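# Unroll a rolled necktie and lay it flat, folded once

## Task

Unroll the rolled-up, folded necktie and leave it lying flat on the table, folded once at its middle, stretched to its whole length and flat everywhere (a low loop at the fold is fine), roughly aligned and roughly straight, at its full width, with no extra folds and nothing hanging past the table edge. Dropping it into place is allowed.

## Robot and tools

Robot: two arms, left_arm and right_arm, each ending in a five-finger hand (left hand on left_arm, a mirror of the right hand on right_arm). Calibrated bases in the scene frame: left_arm at (+0.017, +0.334, +0.007) m, right_arm at (+0.015, -0.273, +0.022) m, both facing nearly straight along +x.

Scene frame: origin at table-top height, midway between the nominal bases; +x goes out over the table, +y toward the left_arm side, +z up. Image sides do not match arm names. Reported end_effector_position (m) and end_effector_quat_wxyz are in this frame and may be off by a few cm, more at long reach.

Hand point: a point fixed to the palm, 0.05 m in front of it and 0.15 m from the wrist face along the fingers. Its +z runs along straight fingers, +y out of the palm, +x across the palm away from the thumb on the right hand (toward the thumb on the left hand). Straight fingertips sit about 0.06-0.07 m past the point along +z and 0.06 m behind it along -y. A wrist bracket on the little-finger side can strike things.

Row layout (used by execute_actions and move): 28 numbers, each in [-1, 1], always all 28 even if one arm moves. Order: left_arm dx, dy, dz, rx, ry, rz; left hand thumb_turn, thumb_bend, index, middle, ring, little; left force_limit, speed; then the same 14 for right_arm. dx..rz are an offset, not a pose: they count from that arm's current Hand target (shown in the last result), along that Hand target's own axes. 1.0 equals 0.6 m for dx, dy, dz and 180 degrees for rx, ry, rz, which together form one rotation vector. Sending six zeros re-requests the current Hand target; repeating an offset moves further. Orientation commands are clipped to within 40 degrees of the measured orientation each step.

Hand numbers are absolute positions, not offsets: -1 open, +1 closed. thumb_turn +1 puts the thumb opposite the fingers; thumb_bend +1 fully bent; fingers +1 curled. force_limit maps -1..+1 to about 0..10 N at the fingertip (0..15 N for both thumb motors); speed rises from near zero at -1 to full at +0.48 and stays full above. For a soft grip close at speed -0.94 or below. There is no 'unchanged' value: to keep a hand as is, resend the eight numbers last executed for it (or, before any, its hand_measured six plus hand_force_limit and hand_speed). With the thumb turned in, the hand grasps things 0.035-0.065 m thick; a thin tie needs a pinch between thumb and index tips.

execute_actions(actions, cameras): actions is a list of actions; each action is up to 15 rows, one per 1/30 s step; a short list repeats its final row. Every row counts from the action's starting Hand target, not from the prior row. Images come back only for an empty actions list or when cameras names them.

move(target, speed, blend, blocking, cameras): straight-line path of each hand point. target is one 28-number row or up to 15 rows; all offsets in every row count from the same starting Hand targets. speed is m/s, 0.002 to 4.3 (default 0.25), one value or one per target; turns limited to twice that in rad/s. blend in m rounds corners (0 = stop at each). blocking=false returns after about 0.5 s while motion continues. Paths do not avoid obstacles or the other arm; avoid routing a hand near its own base. The result adds a 'move:' line: done, off_target, moving, held or fault, plus limits (paced = pose clipped, held = steps withheld).

wait(seconds 0-10, cameras): lets time pass holding commands. stop(cameras): brakes a running move. zoom_image(camera, region [x0,y0,x1,y1], at most 504x504 px) enlarges part of the newest image of cam_high, cam_low, cam_roll_left, cam_roll_right, cam_left_wrist or cam_right_wrist. show_instructions(): shows reference pictures. finished_scene(scene): ends the current scene, given its number; irreversible.

Results: Hand target (the next offset origin), hand point pose, joint positions, velocities, torques (include gravity, noisy), hand_measured, hand_stopped_by (moving, target, force, stalled, fault), hand_load_n (positive when the finger is pushed open; near 0 after a lost grip), motor temperatures. Arms often rest 1-5 cm short, usually low, of the command without any contact; send the remaining gap as an offset if needed. Camera calibration is given per camera; wrist cameras are fisheye and may lag.

Avoid: letting the tie leave the table, releasing it while it swings, fast or hard contact with the table, any contact or squeeze between the two hands, overloading fingers, arm stops. Keep arms from stretching or pushing unreachable poses for long: at 85 °C a MOTOR HOT line appears, at 100 °C the arm goes limp for 30-60 s. To end a press, command the target back beyond the hand point. Loose objects may get nudged occasionally.

Each tool is called after "Request:" in YAML: its name, and indented under it one key for each argument.

Reference images:

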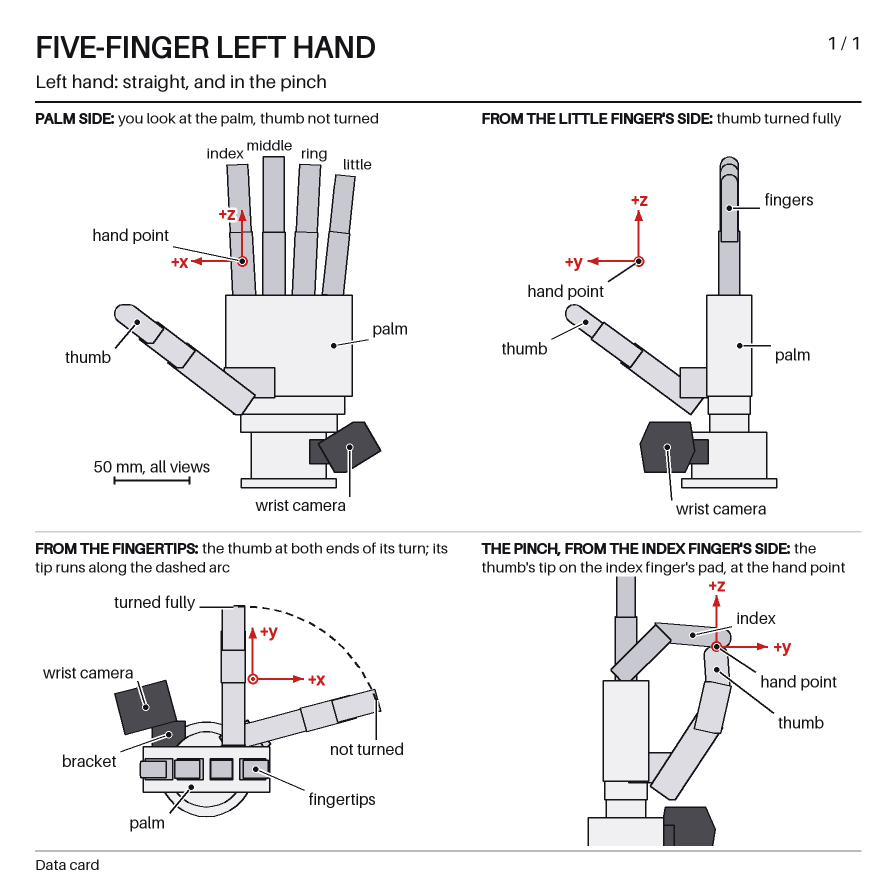

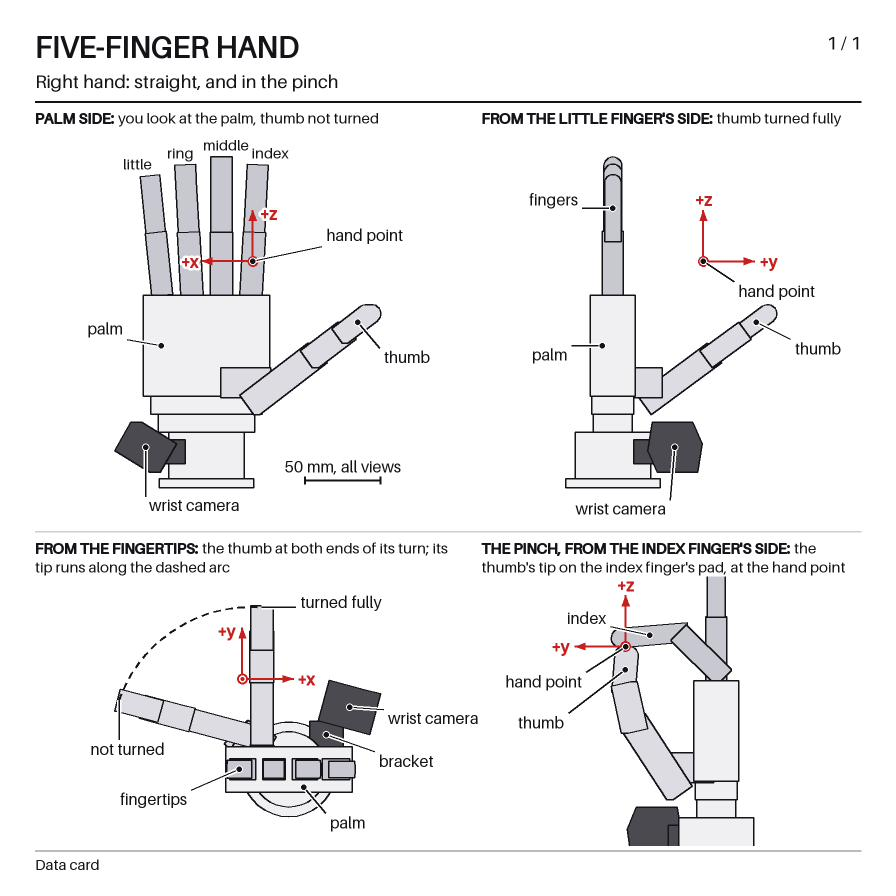

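## Session

Request:
execute_actions:
  actions: []

Scene clock: 0.00 s.
left_arm: end_effector_position=(+0.5890, -0.0641, +0.3168) hand_measured=(-1.000, -1.000, -1.000, -1.000, -1.000, -1.000) hand_load_n=(+0.0, +0.0, +0.0, +0.0, +0.0, +0.0) hand_stopped_by=(target, target, target, target, target, target) hand_force_limit=0.00 hand_speed=-0.80 end_effector_quat_wxyz=(-0.086, -0.443, +0.830, -0.327) | right_arm: end_effector_position=(+0.8774, -0.2313, +0.2394) hand_measured=(-1.000, -1.000, -1.000, -1.000, -1.000, -1.000) hand_load_n=(+0.0, +0.0, +0.0, +0.0, +0.0, +0.0) hand_stopped_by=(target, target, target, target, target, target) hand_force_limit=0.00 hand_speed=-0.80 end_effector_quat_wxyz=(+0.277, +0.057, +0.918, +0.279)
Joint positions: left_arm=[-0.435 2.111 2.431 -1.421 0.525 0.031] | right_arm=[-0.108 2.268 2.236 -0.935 -0.576 1.751]
Joint velocities: within noise
Joint torques (N m): no reading
Motor temperatures (°C): left_arm=[28 36 27 24 28 27] | right_arm=[24 33 21 25 25 26]
Heat: left arm: hottest shoulder 36 °C; right arm: hottest shoulder 33 °C.
Hand target: left_arm +0.5928, -0.0658, +0.3207; -0.081, -0.441, +0.830, -0.332 | right_arm +0.8817, -0.2319, +0.2427; +0.283, +0.055, +0.916, +0.278

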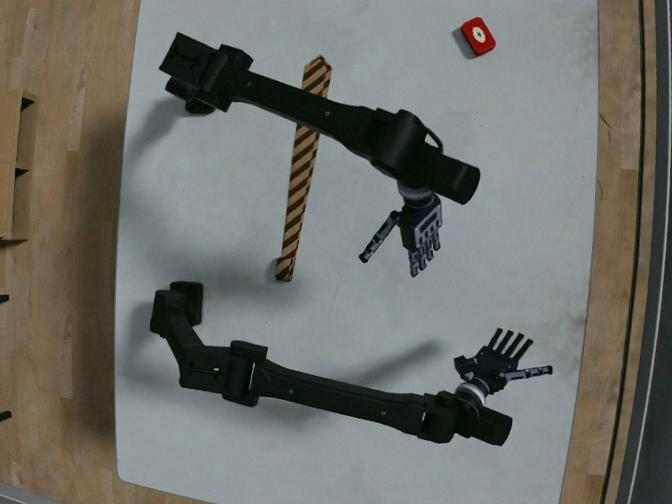

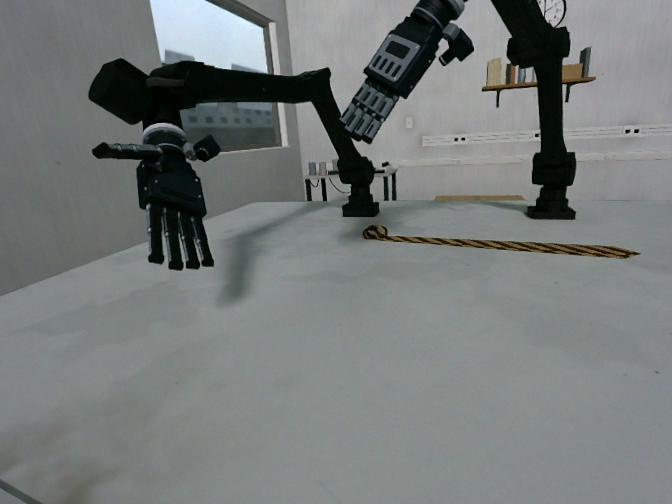

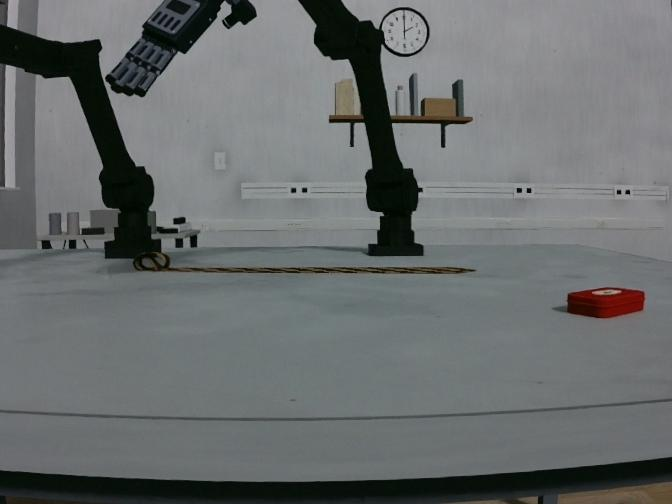

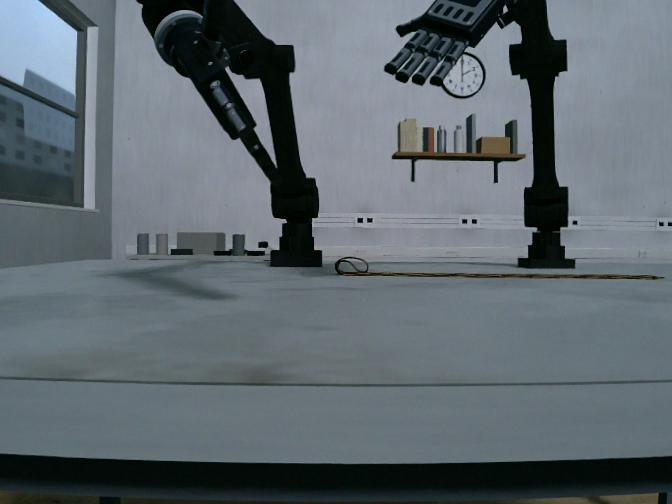

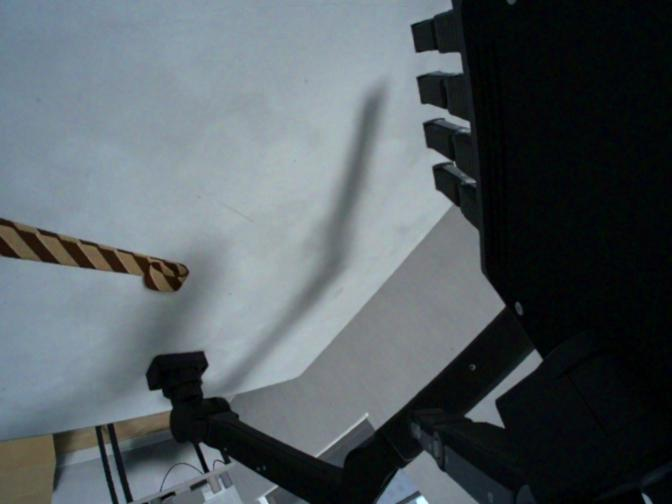

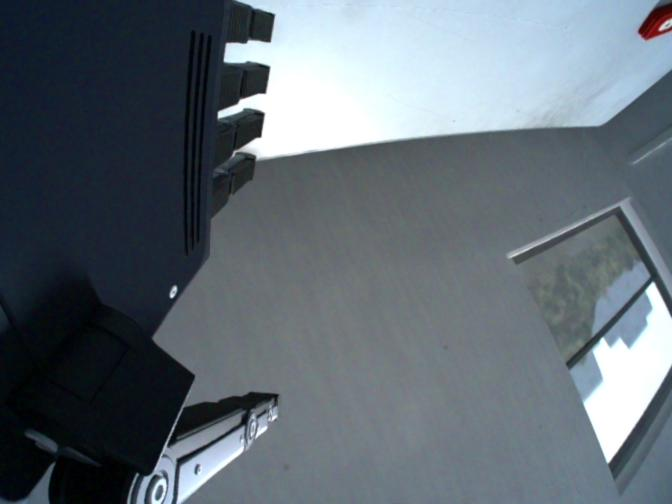

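Request:
zoom_image:
  camera: "cam_high"
  region: [240, 40, 360, 300]

Request:
zoom_image:
  camera: "cam_low"
  region: [340, 200, 480, 270]

Request:
zoom_image:
  camera: "cam_roll_right"
  region: [310, 240, 430, 290]

Request:
zoom_image:
  camera: "cam_left_wrist"
  region: [0, 200, 220, 320]

Scaled by 1.938 from the camera's 672x504 image, which has a finer 960x720 frame.

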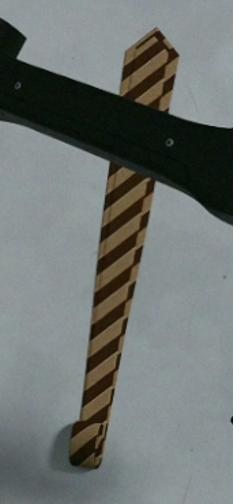

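Scaled by 3.600 from the camera's 672x504 image, which has a finer 960x720 frame.

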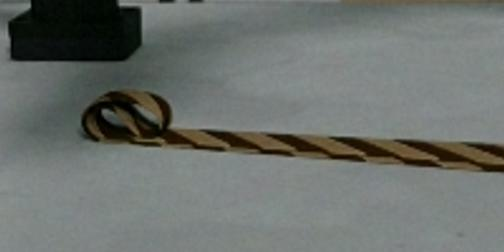

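Scaled by 4.200 from the camera's 672x504 image, which has a finer 960x720 frame.

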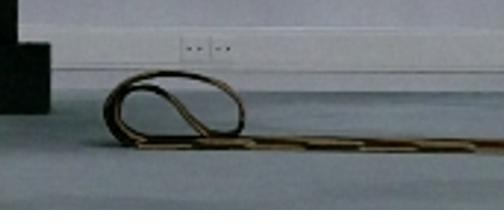

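Scaled by 2.291 from the camera's 672x504 image, which has a finer 960x720 frame.

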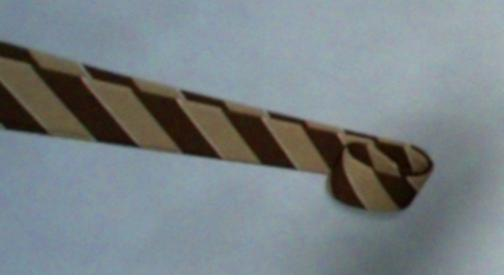

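Request:
move:
  target: [0.170,0.566,0.047,-0.224,-0.055,0.298,-1,-1,-1,-1,-1,-1,0,-0.8,0.112,-0.442,-0.573,0.095,-0.105,0.133,-1,-1,-1,-1,-1,-1,0,-0.8]
  speed: 0.35
  cameras: ["cam_high","cam_low","cam_roll_right","cam_left_wrist"]

Scene clock: 46.97 s.
left_arm: end_effector_position=(+0.2684, -0.0236, +0.1770) hand_measured=(-1.000, -1.000, -1.000, -1.000, -1.000, -1.000) hand_load_n=(+0.0, +0.0, +0.0, +0.0, +0.0, +0.0) hand_stopped_by=(target, target, target, target, target, target) hand_force_limit=0.00 hand_speed=-0.80 end_effector_quat_wxyz=(-0.004, -0.004, +1.000, +0.005) | right_arm: end_effector_position=(+0.6516, -0.6046, +0.3026) hand_measured=(-1.000, -1.000, -1.000, -1.000, -1.000, -1.000) hand_load_n=(+0.0, +0.0, +0.0, +0.0, +0.0, +0.0) hand_stopped_by=(target, target, target, target, target, target) hand_force_limit=0.00 hand_speed=-0.80 end_effector_quat_wxyz=(+0.357, +0.324, +0.858, +0.178)
Joint positions: left_arm=[-0.979 1.68 1.517 -1.42 0.001 0.589] | right_arm=[-0.664 1.769 1.599 -0.751 -0.543 1.799]
Joint torques (N m): left_arm=[0.56 -15.97 6.71 0.32 -0.1 0.2] | right_arm=[1.79 -15.27 7.61 1.47 -0.31 0.03]
Motor temperatures (°C): left_arm=[28 40 31 24 27 26] | right_arm=[24 39 26 25 24 25]
Heat: left arm: hottest shoulder 40 °C; right arm: hottest shoulder 39 °C.
Hand target: left_arm +0.2694, -0.0199, +0.1797; +0.000, +0.000, +1.000, -0.001 | right_arm +0.6522, -0.6015, +0.3019; +0.354, +0.327, +0.857, +0.180
Off the commanded pose: left_arm 0.005 m, 1 deg | right_arm 0.003 m, 1 deg.
move: done
camera_calibration:
cam_left_wrist: T_world_to_cam=[[-0.286509, -0.957793, -0.0233577, 0.0635402], [-0.817734, 0.231764, 0.526874, 0.130738], [-0.499223, 0.170054, -0.849622, 0.402723], [0, 0, 0, 1]] pos_world=[0.326162, -0.0379268, 0.274764]
Images, in order (width x height): cam_high 672x504, cam_low 672x504, cam_roll_right 672x504, cam_left_wrist 672x504.

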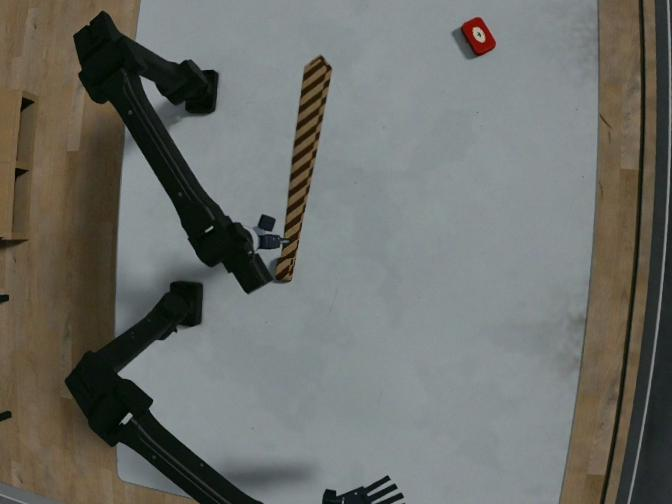

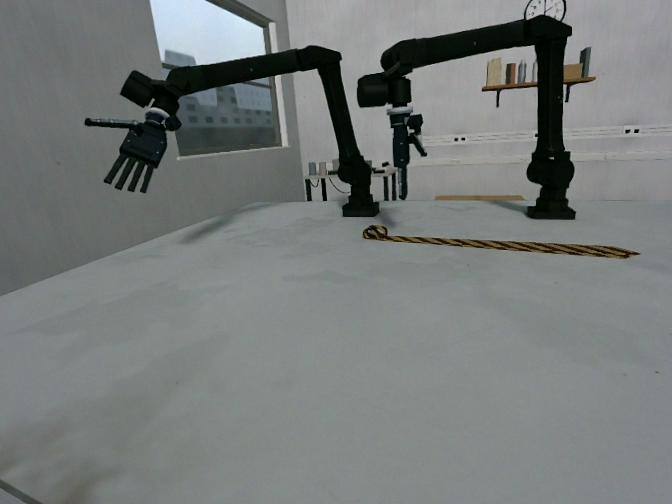

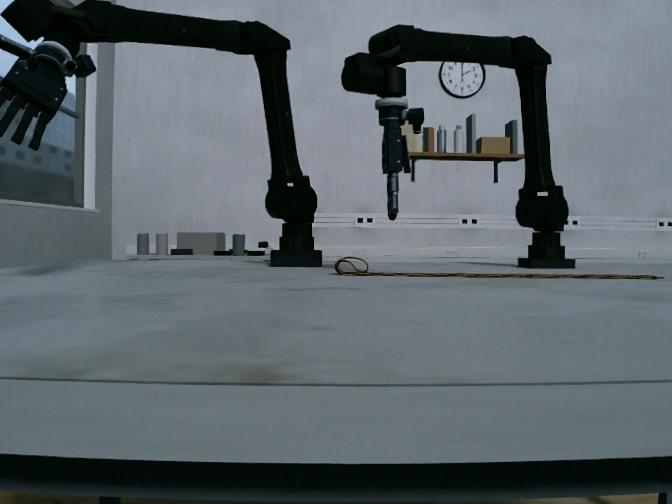

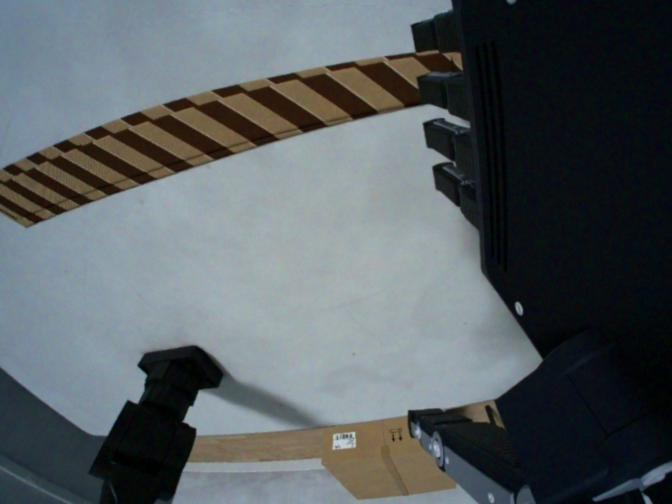

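Request:
move:
  target: [0,0.025,0.153,0,0,0,-1,-1,-1,-1,-1,-1,0,-0.8,0,0,0,0,0,0,-1,-1,-1,-1,-1,-1,0,-0.8]
  speed: 0.2
  cameras: ["cam_high","cam_low","cam_roll_right","cam_left_wrist"]

Request:
zoom_image:
  camera: "cam_roll_right"
  region: [310, 180, 450, 300]

Request:
zoom_image:
  camera: "cam_low"
  region: [340, 160, 480, 280]

Scene clock: 53.90 s.
left_arm: end_effector_position=(+0.2655, -0.0109, +0.1005) hand_measured=(-1.000, -1.000, -1.000, -1.000, -1.000, -1.000) hand_load_n=(+0.0, +0.0, +0.0, +0.0, +0.0, +0.0) hand_stopped_by=(target, target, target, target, target, target) hand_force_limit=0.00 hand_speed=-0.80 end_effector_quat_wxyz=(+0.006, +0.000, +1.000, -0.010) | right_arm: end_effector_position=(+0.6516, -0.6046, +0.3026) hand_measured=(-1.000, -1.000, -1.000, -1.000, -1.000, -1.000) hand_load_n=(+0.0, +0.0, +0.0, +0.0, +0.0, +0.0) hand_stopped_by=(target, target, target, target, target, target) hand_force_limit=0.00 hand_speed=-0.80 end_effector_quat_wxyz=(+0.357, +0.324, +0.858, +0.178)
Joint positions: left_arm=[-0.97 1.675 1.309 -1.181 0.001 0.606] | right_arm=[-0.664 1.769 1.599 -0.751 -0.543 1.799]
Joint torques (N m): left_arm=[1.26 -12.28 6.52 0.44 -0.08 0.21] | right_arm=[1.55 -15.27 7.6 1.47 -0.31 0.04]
Heat: left arm: hottest shoulder 40 °C; right arm: hottest shoulder 38 °C.
Hand target: left_arm +0.2697, -0.0050, +0.0879; +0.001, +0.000, +1.000, -0.001 | right_arm +0.6522, -0.6015, +0.3019; +0.354, +0.327, +0.857, +0.180
Off the commanded pose: left_arm 0.014 m, 1 deg | right_arm 0.003 m, 1 deg.
move: off_target (left_arm)
camera_calibration:
cam_left_wrist: T_world_to_cam=[[-0.294588, -0.955624, -0.000579439, 0.0729778], [-0.826338, 0.254429, 0.502425, 0.170687], [-0.479982, 0.148487, -0.864621, 0.330274], [0, 0, 0, 1]] pos_world=[0.321069, -0.0227298, 0.199846]
Images, in order (width x height): cam_high 672x504, cam_low 672x504, cam_roll_right 672x504, cam_left_wrist 672x504.

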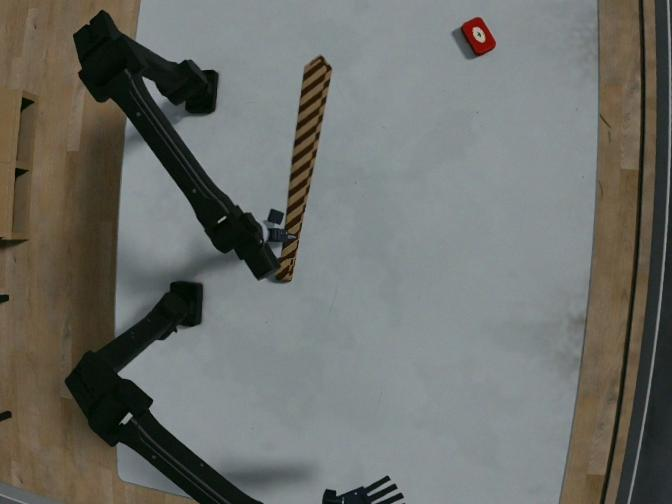

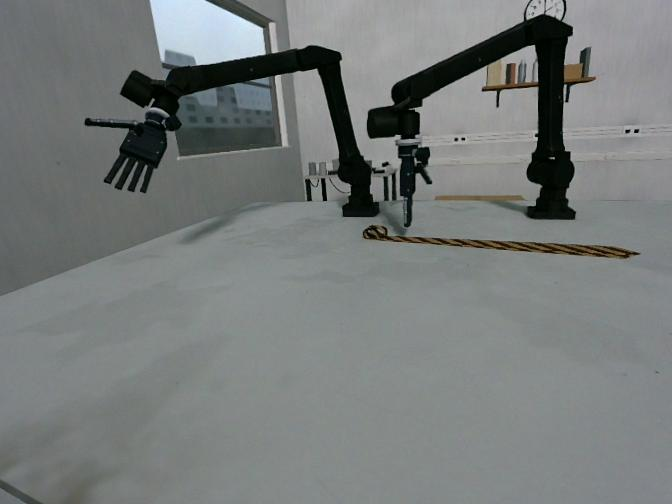

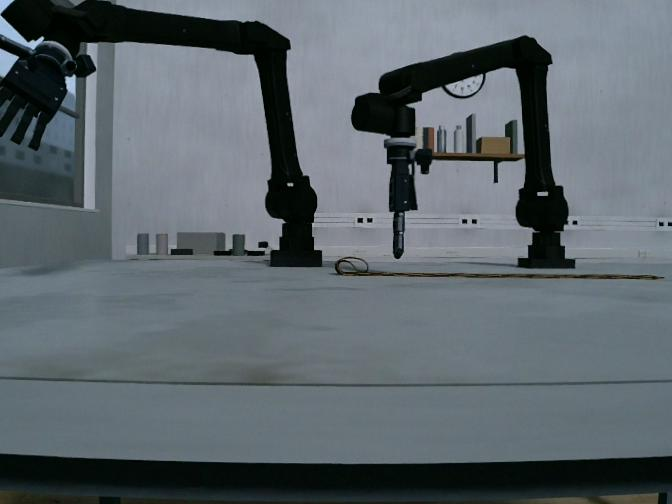

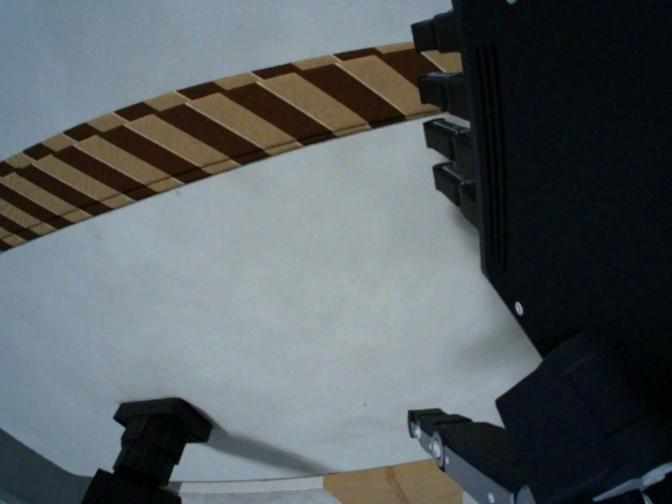

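Scaled by 3.600 from the camera's 672x504 image, which has a finer 960x720 frame.

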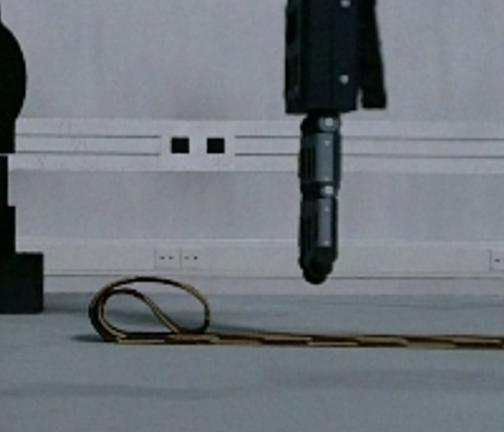

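Scaled by 3.600 from the camera's 672x504 image, which has a finer 960x720 frame.

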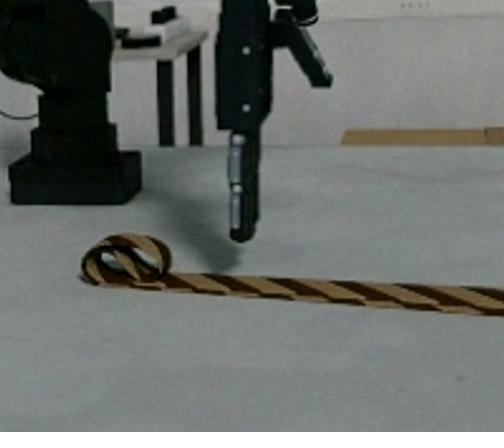

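Request:
move:
  target:
    - [0,0,0.03,0,0,0,-1,-1,-1,-1,-1,-1,0,-0.8,0,0,0,0,0,0,-1,-1,-1,-1,-1,-1,0,-0.8]
    - [0,-0.2,0.03,0,0,0,-1,-1,-1,-1,-1,-1,0,-0.8,0,0,0,0,0,0,-1,-1,-1,-1,-1,-1,0,-0.8]
  speed: 0.12
  cameras: ["cam_high","cam_low","cam_roll_right"]

Request:
zoom_image:
  camera: "cam_roll_right"
  region: [250, 180, 410, 300]

Scene clock: 61.20 s.
left_arm: end_effector_position=(+0.2687, -0.1074, +0.0733) hand_measured=(-1.000, -1.000, -1.000, -1.000, -1.000, -1.000) hand_load_n=(+0.0, +0.0, +0.0, -0.5, +0.0, +0.0) hand_stopped_by=(target, target, target, target, target, target) hand_force_limit=0.00 hand_speed=-0.80 end_effector_quat_wxyz=(+0.001, +0.001, +1.000, +0.001) | right_arm: end_effector_position=(+0.6516, -0.6046, +0.3026) hand_measured=(-1.000, -1.000, -1.000, -1.000, -1.000, -1.000) hand_load_n=(+0.0, +0.0, +0.0, +0.0, +0.0, +0.0) hand_stopped_by=(target, target, target, target, target, target) hand_force_limit=0.00 hand_speed=-0.80 end_effector_quat_wxyz=(+0.357, +0.324, +0.858, +0.178)
Joint positions: left_arm=[-1.062 1.923 1.58 -1.23 -0.002 0.514] | right_arm=[-0.664 1.769 1.599 -0.751 -0.543 1.799]
Joint torques (N m): left_arm=[-0.73 -14.62 11 -0.44 0.03 -0.03] | right_arm=[1.55 -15.27 7.61 1.48 -0.31 0.04]
Heat: left arm: hottest shoulder 39 °C; right arm: hottest shoulder 37 °C.
Hand target: left_arm +0.2696, -0.1250, +0.0700; +0.001, +0.000, +1.000, -0.001 | right_arm +0.6522, -0.6015, +0.3019; +0.354, +0.327, +0.857, +0.180
Off the commanded pose: left_arm 0.018 m, 0 deg | right_arm 0.003 m, 1 deg.
move: off_target (left_arm)
Images, in order (width x height): cam_high 672x504, cam_low 672x504, cam_roll_right 672x504.

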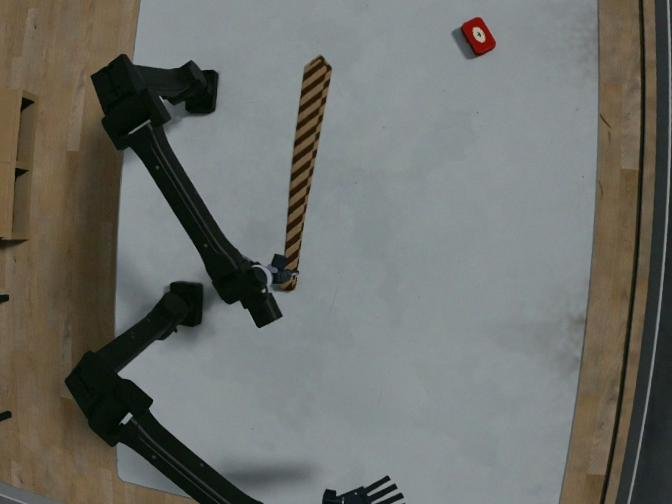

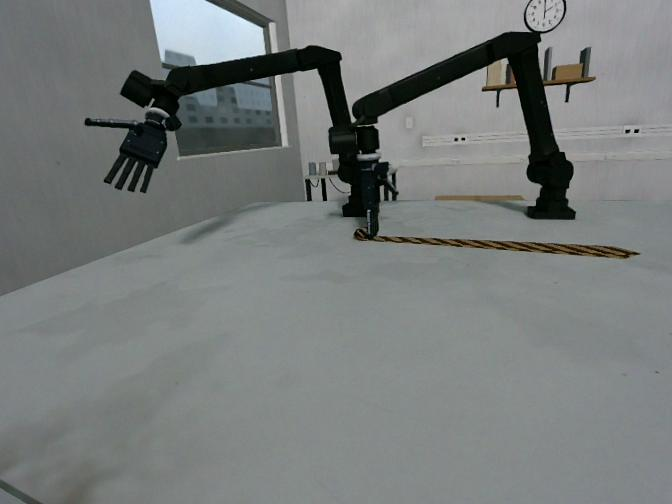

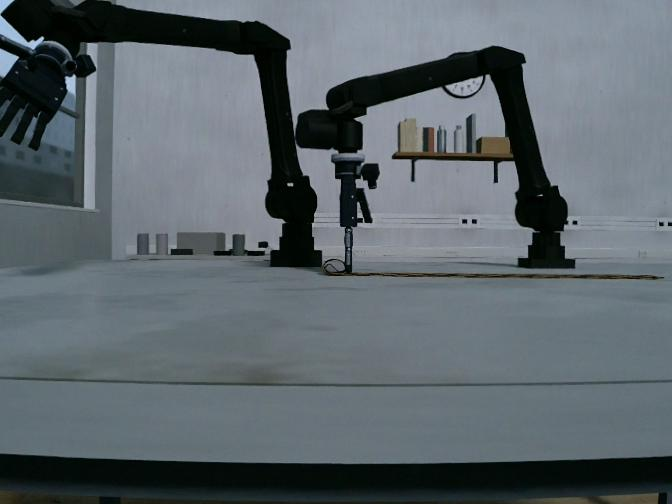

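Scaled by 3.150 from the camera's 672x504 image, which has a finer 960x720 frame.

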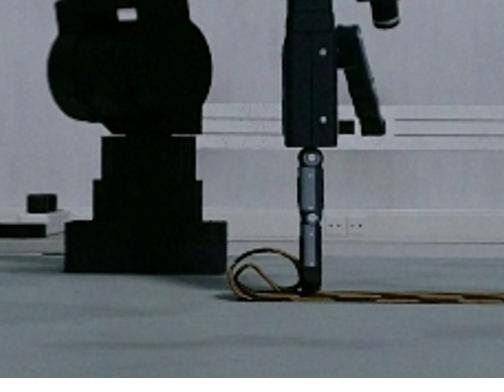

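Request:
move:
  target: [0,-0.2,-0.008,0,0,0,-1,-1,-1,-1,-1,-1,0,-0.8,0,0,0,0,0,0,-1,-1,-1,-1,-1,-1,0,-0.8]
  speed: 0.12
  cameras: ["cam_high","cam_low","cam_roll_right"]

Request:
zoom_image:
  camera: "cam_roll_right"
  region: [190, 180, 350, 300]

Scene clock: 66.30 s.
left_arm: end_effector_position=(+0.2715, -0.2284, +0.0789) hand_measured=(-1.000, -1.000, -1.000, -1.000, -1.000, -1.000) hand_load_n=(+0.0, +0.0, +0.0, +0.0, +0.0, +0.0) hand_stopped_by=(target, target, target, target, target, target) hand_force_limit=0.00 hand_speed=-0.80 end_effector_quat_wxyz=(-0.001, +0.001, +1.000, +0.004) | right_arm: end_effector_position=(+0.6516, -0.6046, +0.3026) hand_measured=(-1.000, -1.000, -1.000, -1.000, -1.000, -1.000) hand_load_n=(+0.0, +0.0, +0.0, +0.0, +0.0, +0.0) hand_stopped_by=(target, target, target, target, target, target) hand_force_limit=0.00 hand_speed=-0.80 end_effector_quat_wxyz=(+0.357, +0.324, +0.858, +0.178)
Joint positions: left_arm=[-1.145 2.232 2.105 -1.452 -0.002 0.431] | right_arm=[-0.664 1.769 1.599 -0.751 -0.543 1.799]
Joint torques (N m): left_arm=[-0.73 -18.96 11.95 -0.5 0.02 -0.03] | right_arm=[1.55 -15.27 7.61 1.5 -0.31 0.03]
Heat: left arm: hottest shoulder 39 °C; right arm: hottest shoulder 37 °C.
Hand target: left_arm +0.2696, -0.2450, +0.0751; +0.001, +0.000, +1.000, -0.001 | right_arm +0.6522, -0.6015, +0.3019; +0.354, +0.327, +0.857, +0.180
Off the commanded pose: left_arm 0.017 m, 1 deg | right_arm 0.003 m, 1 deg.
move: off_target (left_arm)
Images, in order (width x height): cam_high 672x504, cam_low 672x504, cam_roll_right 672x504.

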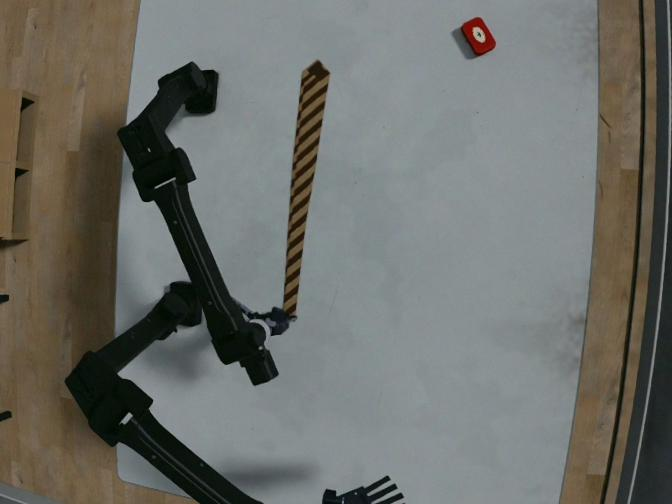

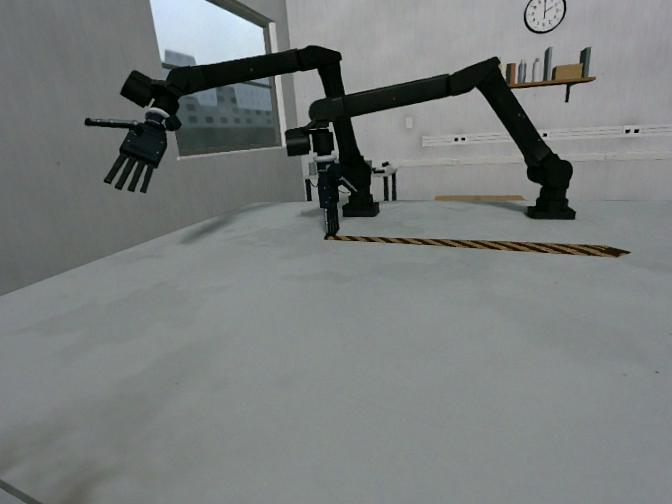

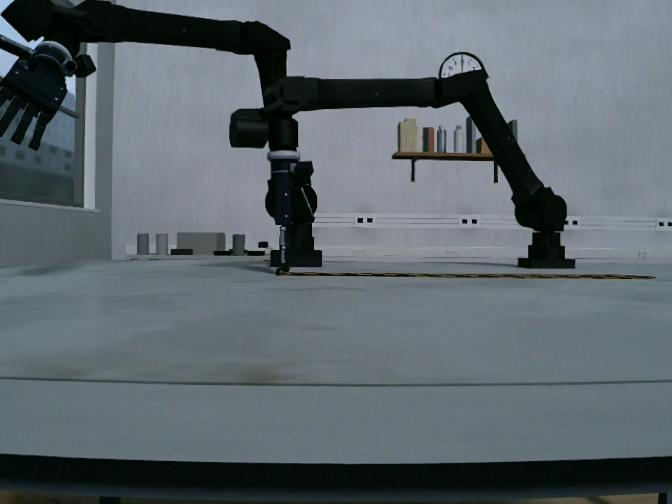

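Scaled by 3.150 from the camera's 672x504 image, which has a finer 960x720 frame.

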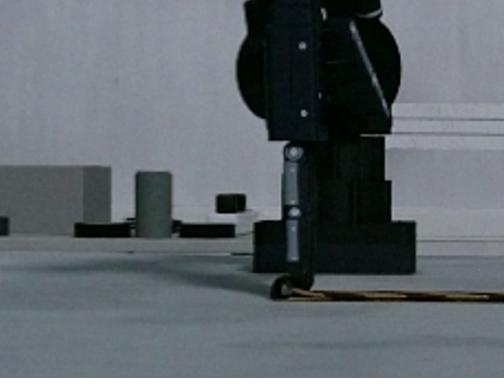

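Request:
move:
  target:
    - [0,0.03,-0.03,0,0,0,-1,-1,-1,-1,-1,-1,0,-0.8,0,0,0,0,0,0,-1,-1,-1,-1,-1,-1,0,-0.8]
    - [0,0.06,-0.25,0,0,0,-1,-1,-1,-1,-1,-1,0,-0.8,0,0,0,0,0,0,-1,-1,-1,-1,-1,-1,0,-0.8]
    - [0.1,0.25,-0.25,0,0,0,-1,-1,-1,-1,-1,-1,0,-0.8,0,0,0,0,0,0,-1,-1,-1,-1,-1,-1,0,-0.8]
  speed: 0.2
  blend: 0.015
  cameras: ["cam_high","cam_low","cam_roll_right","cam_roll_left"]

Request:
zoom_image:
  camera: "cam_roll_right"
  region: [190, 230, 350, 290]

Request:
zoom_image:
  camera: "cam_low"
  region: [300, 180, 460, 280]

Request:
zoom_image:
  camera: "cam_high"
  region: [240, 40, 360, 340]

Scene clock: 73.63 s.
left_arm: end_effector_position=(+0.2110, -0.0963, +0.2277) hand_measured=(-1.000, -1.000, -1.000, -1.000, -1.000, -1.000) hand_load_n=(-0.5, +0.0, +0.0, +0.0, +0.0, +0.0) hand_stopped_by=(target, target, target, target, target, target) hand_force_limit=0.00 hand_speed=-0.80 end_effector_quat_wxyz=(+0.001, +0.000, +1.000, +0.000) | right_arm: end_effector_position=(+0.6516, -0.6046, +0.3026) hand_measured=(-1.000, -1.000, -1.000, -1.000, -1.000, -1.000) hand_load_n=(+0.0, +0.0, +0.0, +0.0, +0.0, -0.5) hand_stopped_by=(target, target, target, target, target, target) hand_force_limit=0.00 hand_speed=-0.80 end_effector_quat_wxyz=(+0.357, +0.324, +0.858, +0.178)
Joint positions: left_arm=[-1.145 1.752 1.748 -1.565 -0.002 0.431] | right_arm=[-0.664 1.769 1.599 -0.751 -0.543 1.799]
Joint torques (N m): left_arm=[0.15 -16.56 6.67 0.34 0.02 0.07] | right_arm=[1.49 -15.33 7.6 1.48 -0.32 0.03]
Heat: left arm: hottest shoulder 40 °C; right arm: hottest shoulder 37 °C.
Hand target: left_arm +0.2095, -0.0947, +0.2248; +0.000, +0.000, +1.000, -0.001 | right_arm +0.6522, -0.6015, +0.3019; +0.354, +0.327, +0.857, +0.180
Off the commanded pose: left_arm 0.004 m, 0 deg | right_arm 0.003 m, 1 deg.
move: done; blend cut to 0.0125 m at target 1
Images, in order (width x height): cam_high 672x504, cam_low 672x504, cam_roll_left 672x504, cam_roll_right 672x504.

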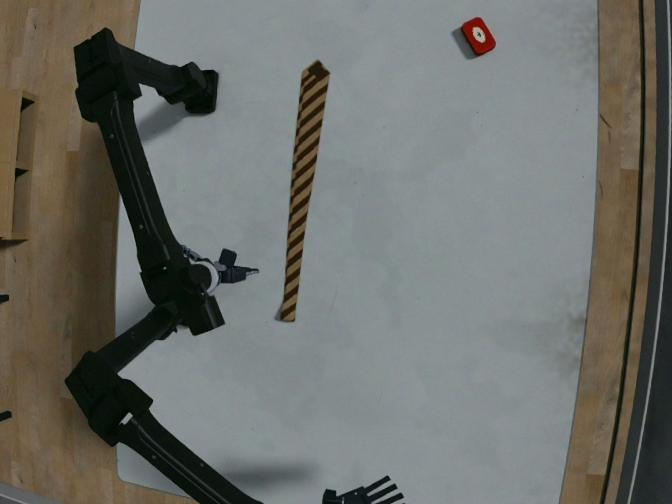

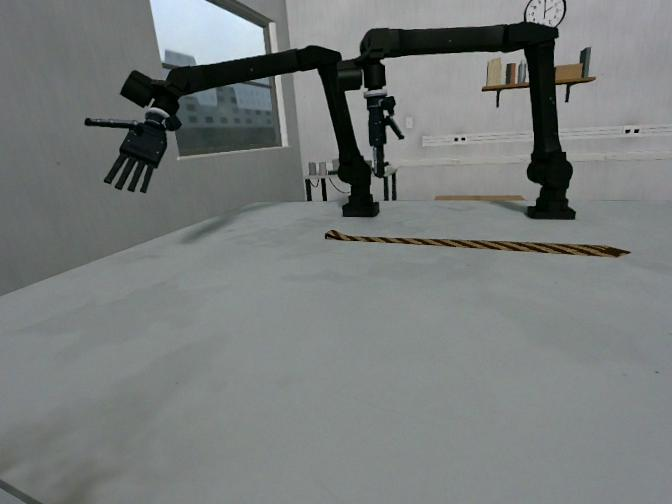

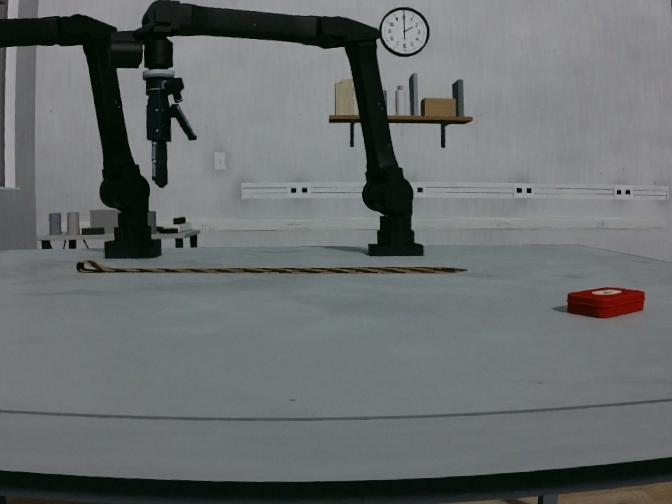

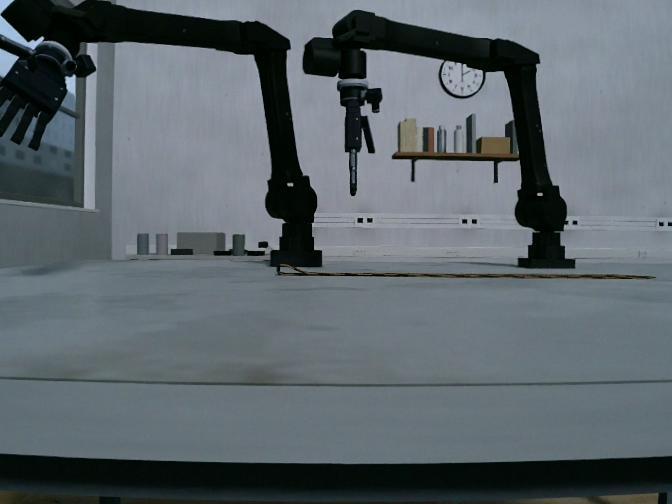

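Scaled by 3.150 from the camera's 672x504 image, which has a finer 960x720 frame.

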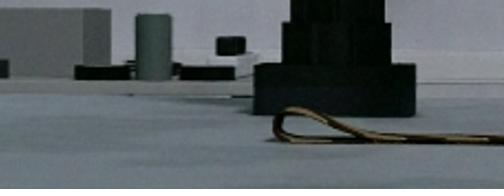

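Scaled by 3.150 from the camera's 672x504 image, which has a finer 960x720 frame.

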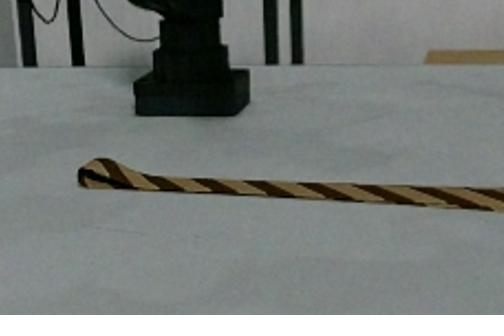

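Scaled by 1.680 from the camera's 672x504 image, which has a finer 960x720 frame.

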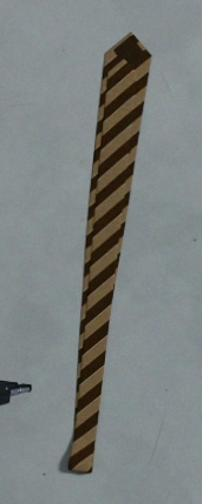

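Request:
zoom_image:
  camera: "cam_roll_left"
  region: [60, 245, 140, 285]

Request:
zoom_image:
  camera: "cam_roll_right"
  region: [260, 250, 340, 290]

Request:
zoom_image:
  camera: "cam_high"
  region: [270, 280, 310, 330]

Scaled by 6.300 from the camera's 672x504 image, which has a finer 960x720 frame.

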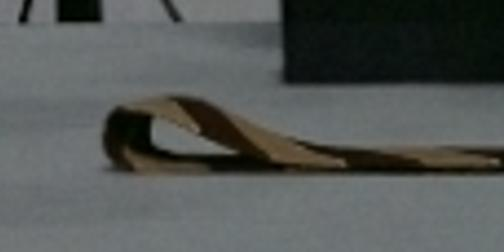

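Scaled by 6.300 from the camera's 672x504 image, which has a finer 960x720 frame.

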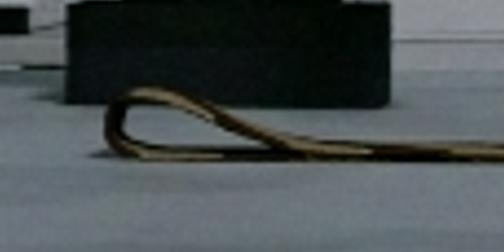

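Scaled by 10.080 from the camera's 672x504 image, which has a finer 960x720 frame.

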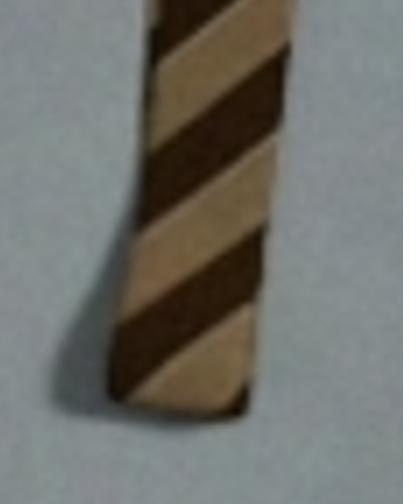

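Request:
move:
  target:
    - [-0.1,-0.175,0.08,0,0,0,-1,-1,-1,-1,-1,-1,0,-0.8,0,0,0,0,0,0,-1,-1,-1,-1,-1,-1,0,-0.8]
    - [-0.1,-0.175,0.253,0,0,0,-1,-1,-1,-1,-1,-1,0,-0.8,0,0,0,0,0,0,-1,-1,-1,-1,-1,-1,0,-0.8]
    - [-0.1,-0.175,0.1,0,0,0,-1,-1,-1,-1,-1,-1,0,-0.8,0,0,0,0,0,0,-1,-1,-1,-1,-1,-1,0,-0.8]
    - [0.05,0.05,0.05,0,0,0,-1,-1,-1,-1,-1,-1,0,-0.8,0,0,0,0,0,0,-1,-1,-1,-1,-1,-1,0,-0.8]
  speed: [0.25,0.08,0.15,0.25]
  cameras: ["cam_high","cam_roll_right"]

Request:
zoom_image:
  camera: "cam_roll_right"
  region: [240, 240, 360, 300]

Request:
zoom_image:
  camera: "cam_high"
  region: [240, 40, 360, 340]

Scene clock: 92.50 s.
left_arm: end_effector_position=(+0.1856, -0.0643, +0.2025) hand_measured=(-1.000, -1.000, -1.000, -1.000, -1.000, -1.000) hand_load_n=(+0.5, +0.0, +0.0, +0.0, +0.0, +0.0) hand_stopped_by=(target, target, target, target, target, target) hand_force_limit=0.00 hand_speed=-0.80 end_effector_quat_wxyz=(+0.003, +0.001, +1.000, -0.005) | right_arm: end_effector_position=(+0.6516, -0.6046, +0.3026) hand_measured=(-1.000, -1.000, -1.000, -1.000, -1.000, -1.000) hand_load_n=(+0.0, +0.0, -0.5, +0.0, +0.0, +0.0) hand_stopped_by=(target, target, target, target, target, target) hand_force_limit=0.00 hand_speed=-0.80 end_effector_quat_wxyz=(+0.357, +0.324, +0.858, +0.178)
Joint positions: left_arm=[-1.165 1.642 1.54 -1.457 -0.001 0.413] | right_arm=[-0.664 1.769 1.599 -0.751 -0.543 1.799]
Joint torques (N m): left_arm=[-0.62 -13.57 6.63 0.42 -0.01 -0.04] | right_arm=[1.55 -15.33 7.61 1.51 -0.31 0.03]
Heat: left arm: hottest shoulder 38 °C; right arm: hottest shoulder 36 °C.
Hand target: left_arm +0.1795, -0.0647, +0.1946; +0.000, +0.000, +1.000, +0.000 | right_arm +0.6522, -0.6015, +0.3019; +0.354, +0.327, +0.857, +0.180
Off the commanded pose: left_arm 0.010 m, 1 deg | right_arm 0.003 m, 1 deg.
move: done
Images, in order (width x height): cam_high 672x504, cam_roll_right 672x504.

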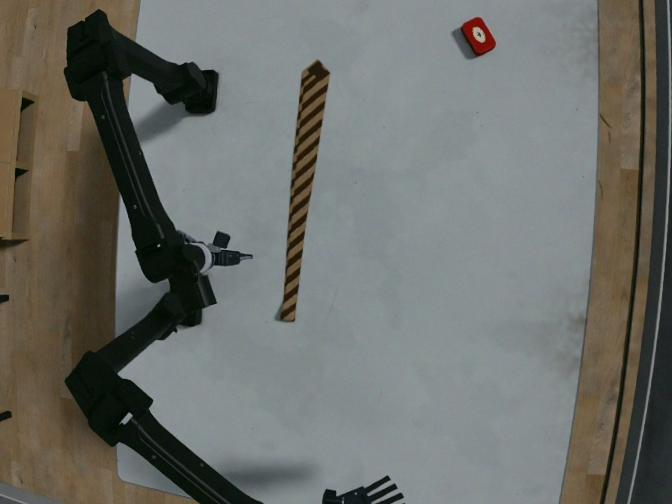

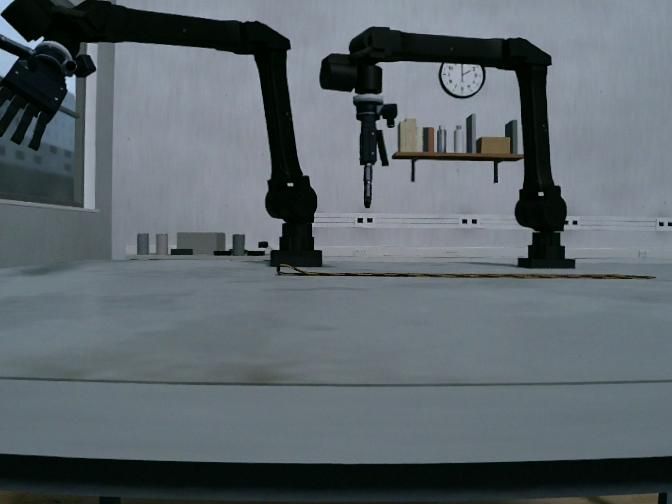

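Scaled by 4.200 from the camera's 672x504 image, which has a finer 960x720 frame.

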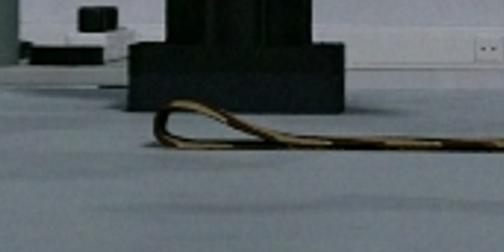

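Scaled by 1.680 from the camera's 672x504 image, which has a finer 960x720 frame.

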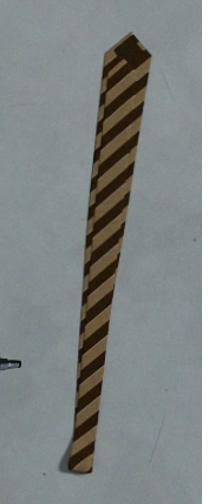

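Request:
finished_scene:
  scene: 1

The scene is finished: the task was done.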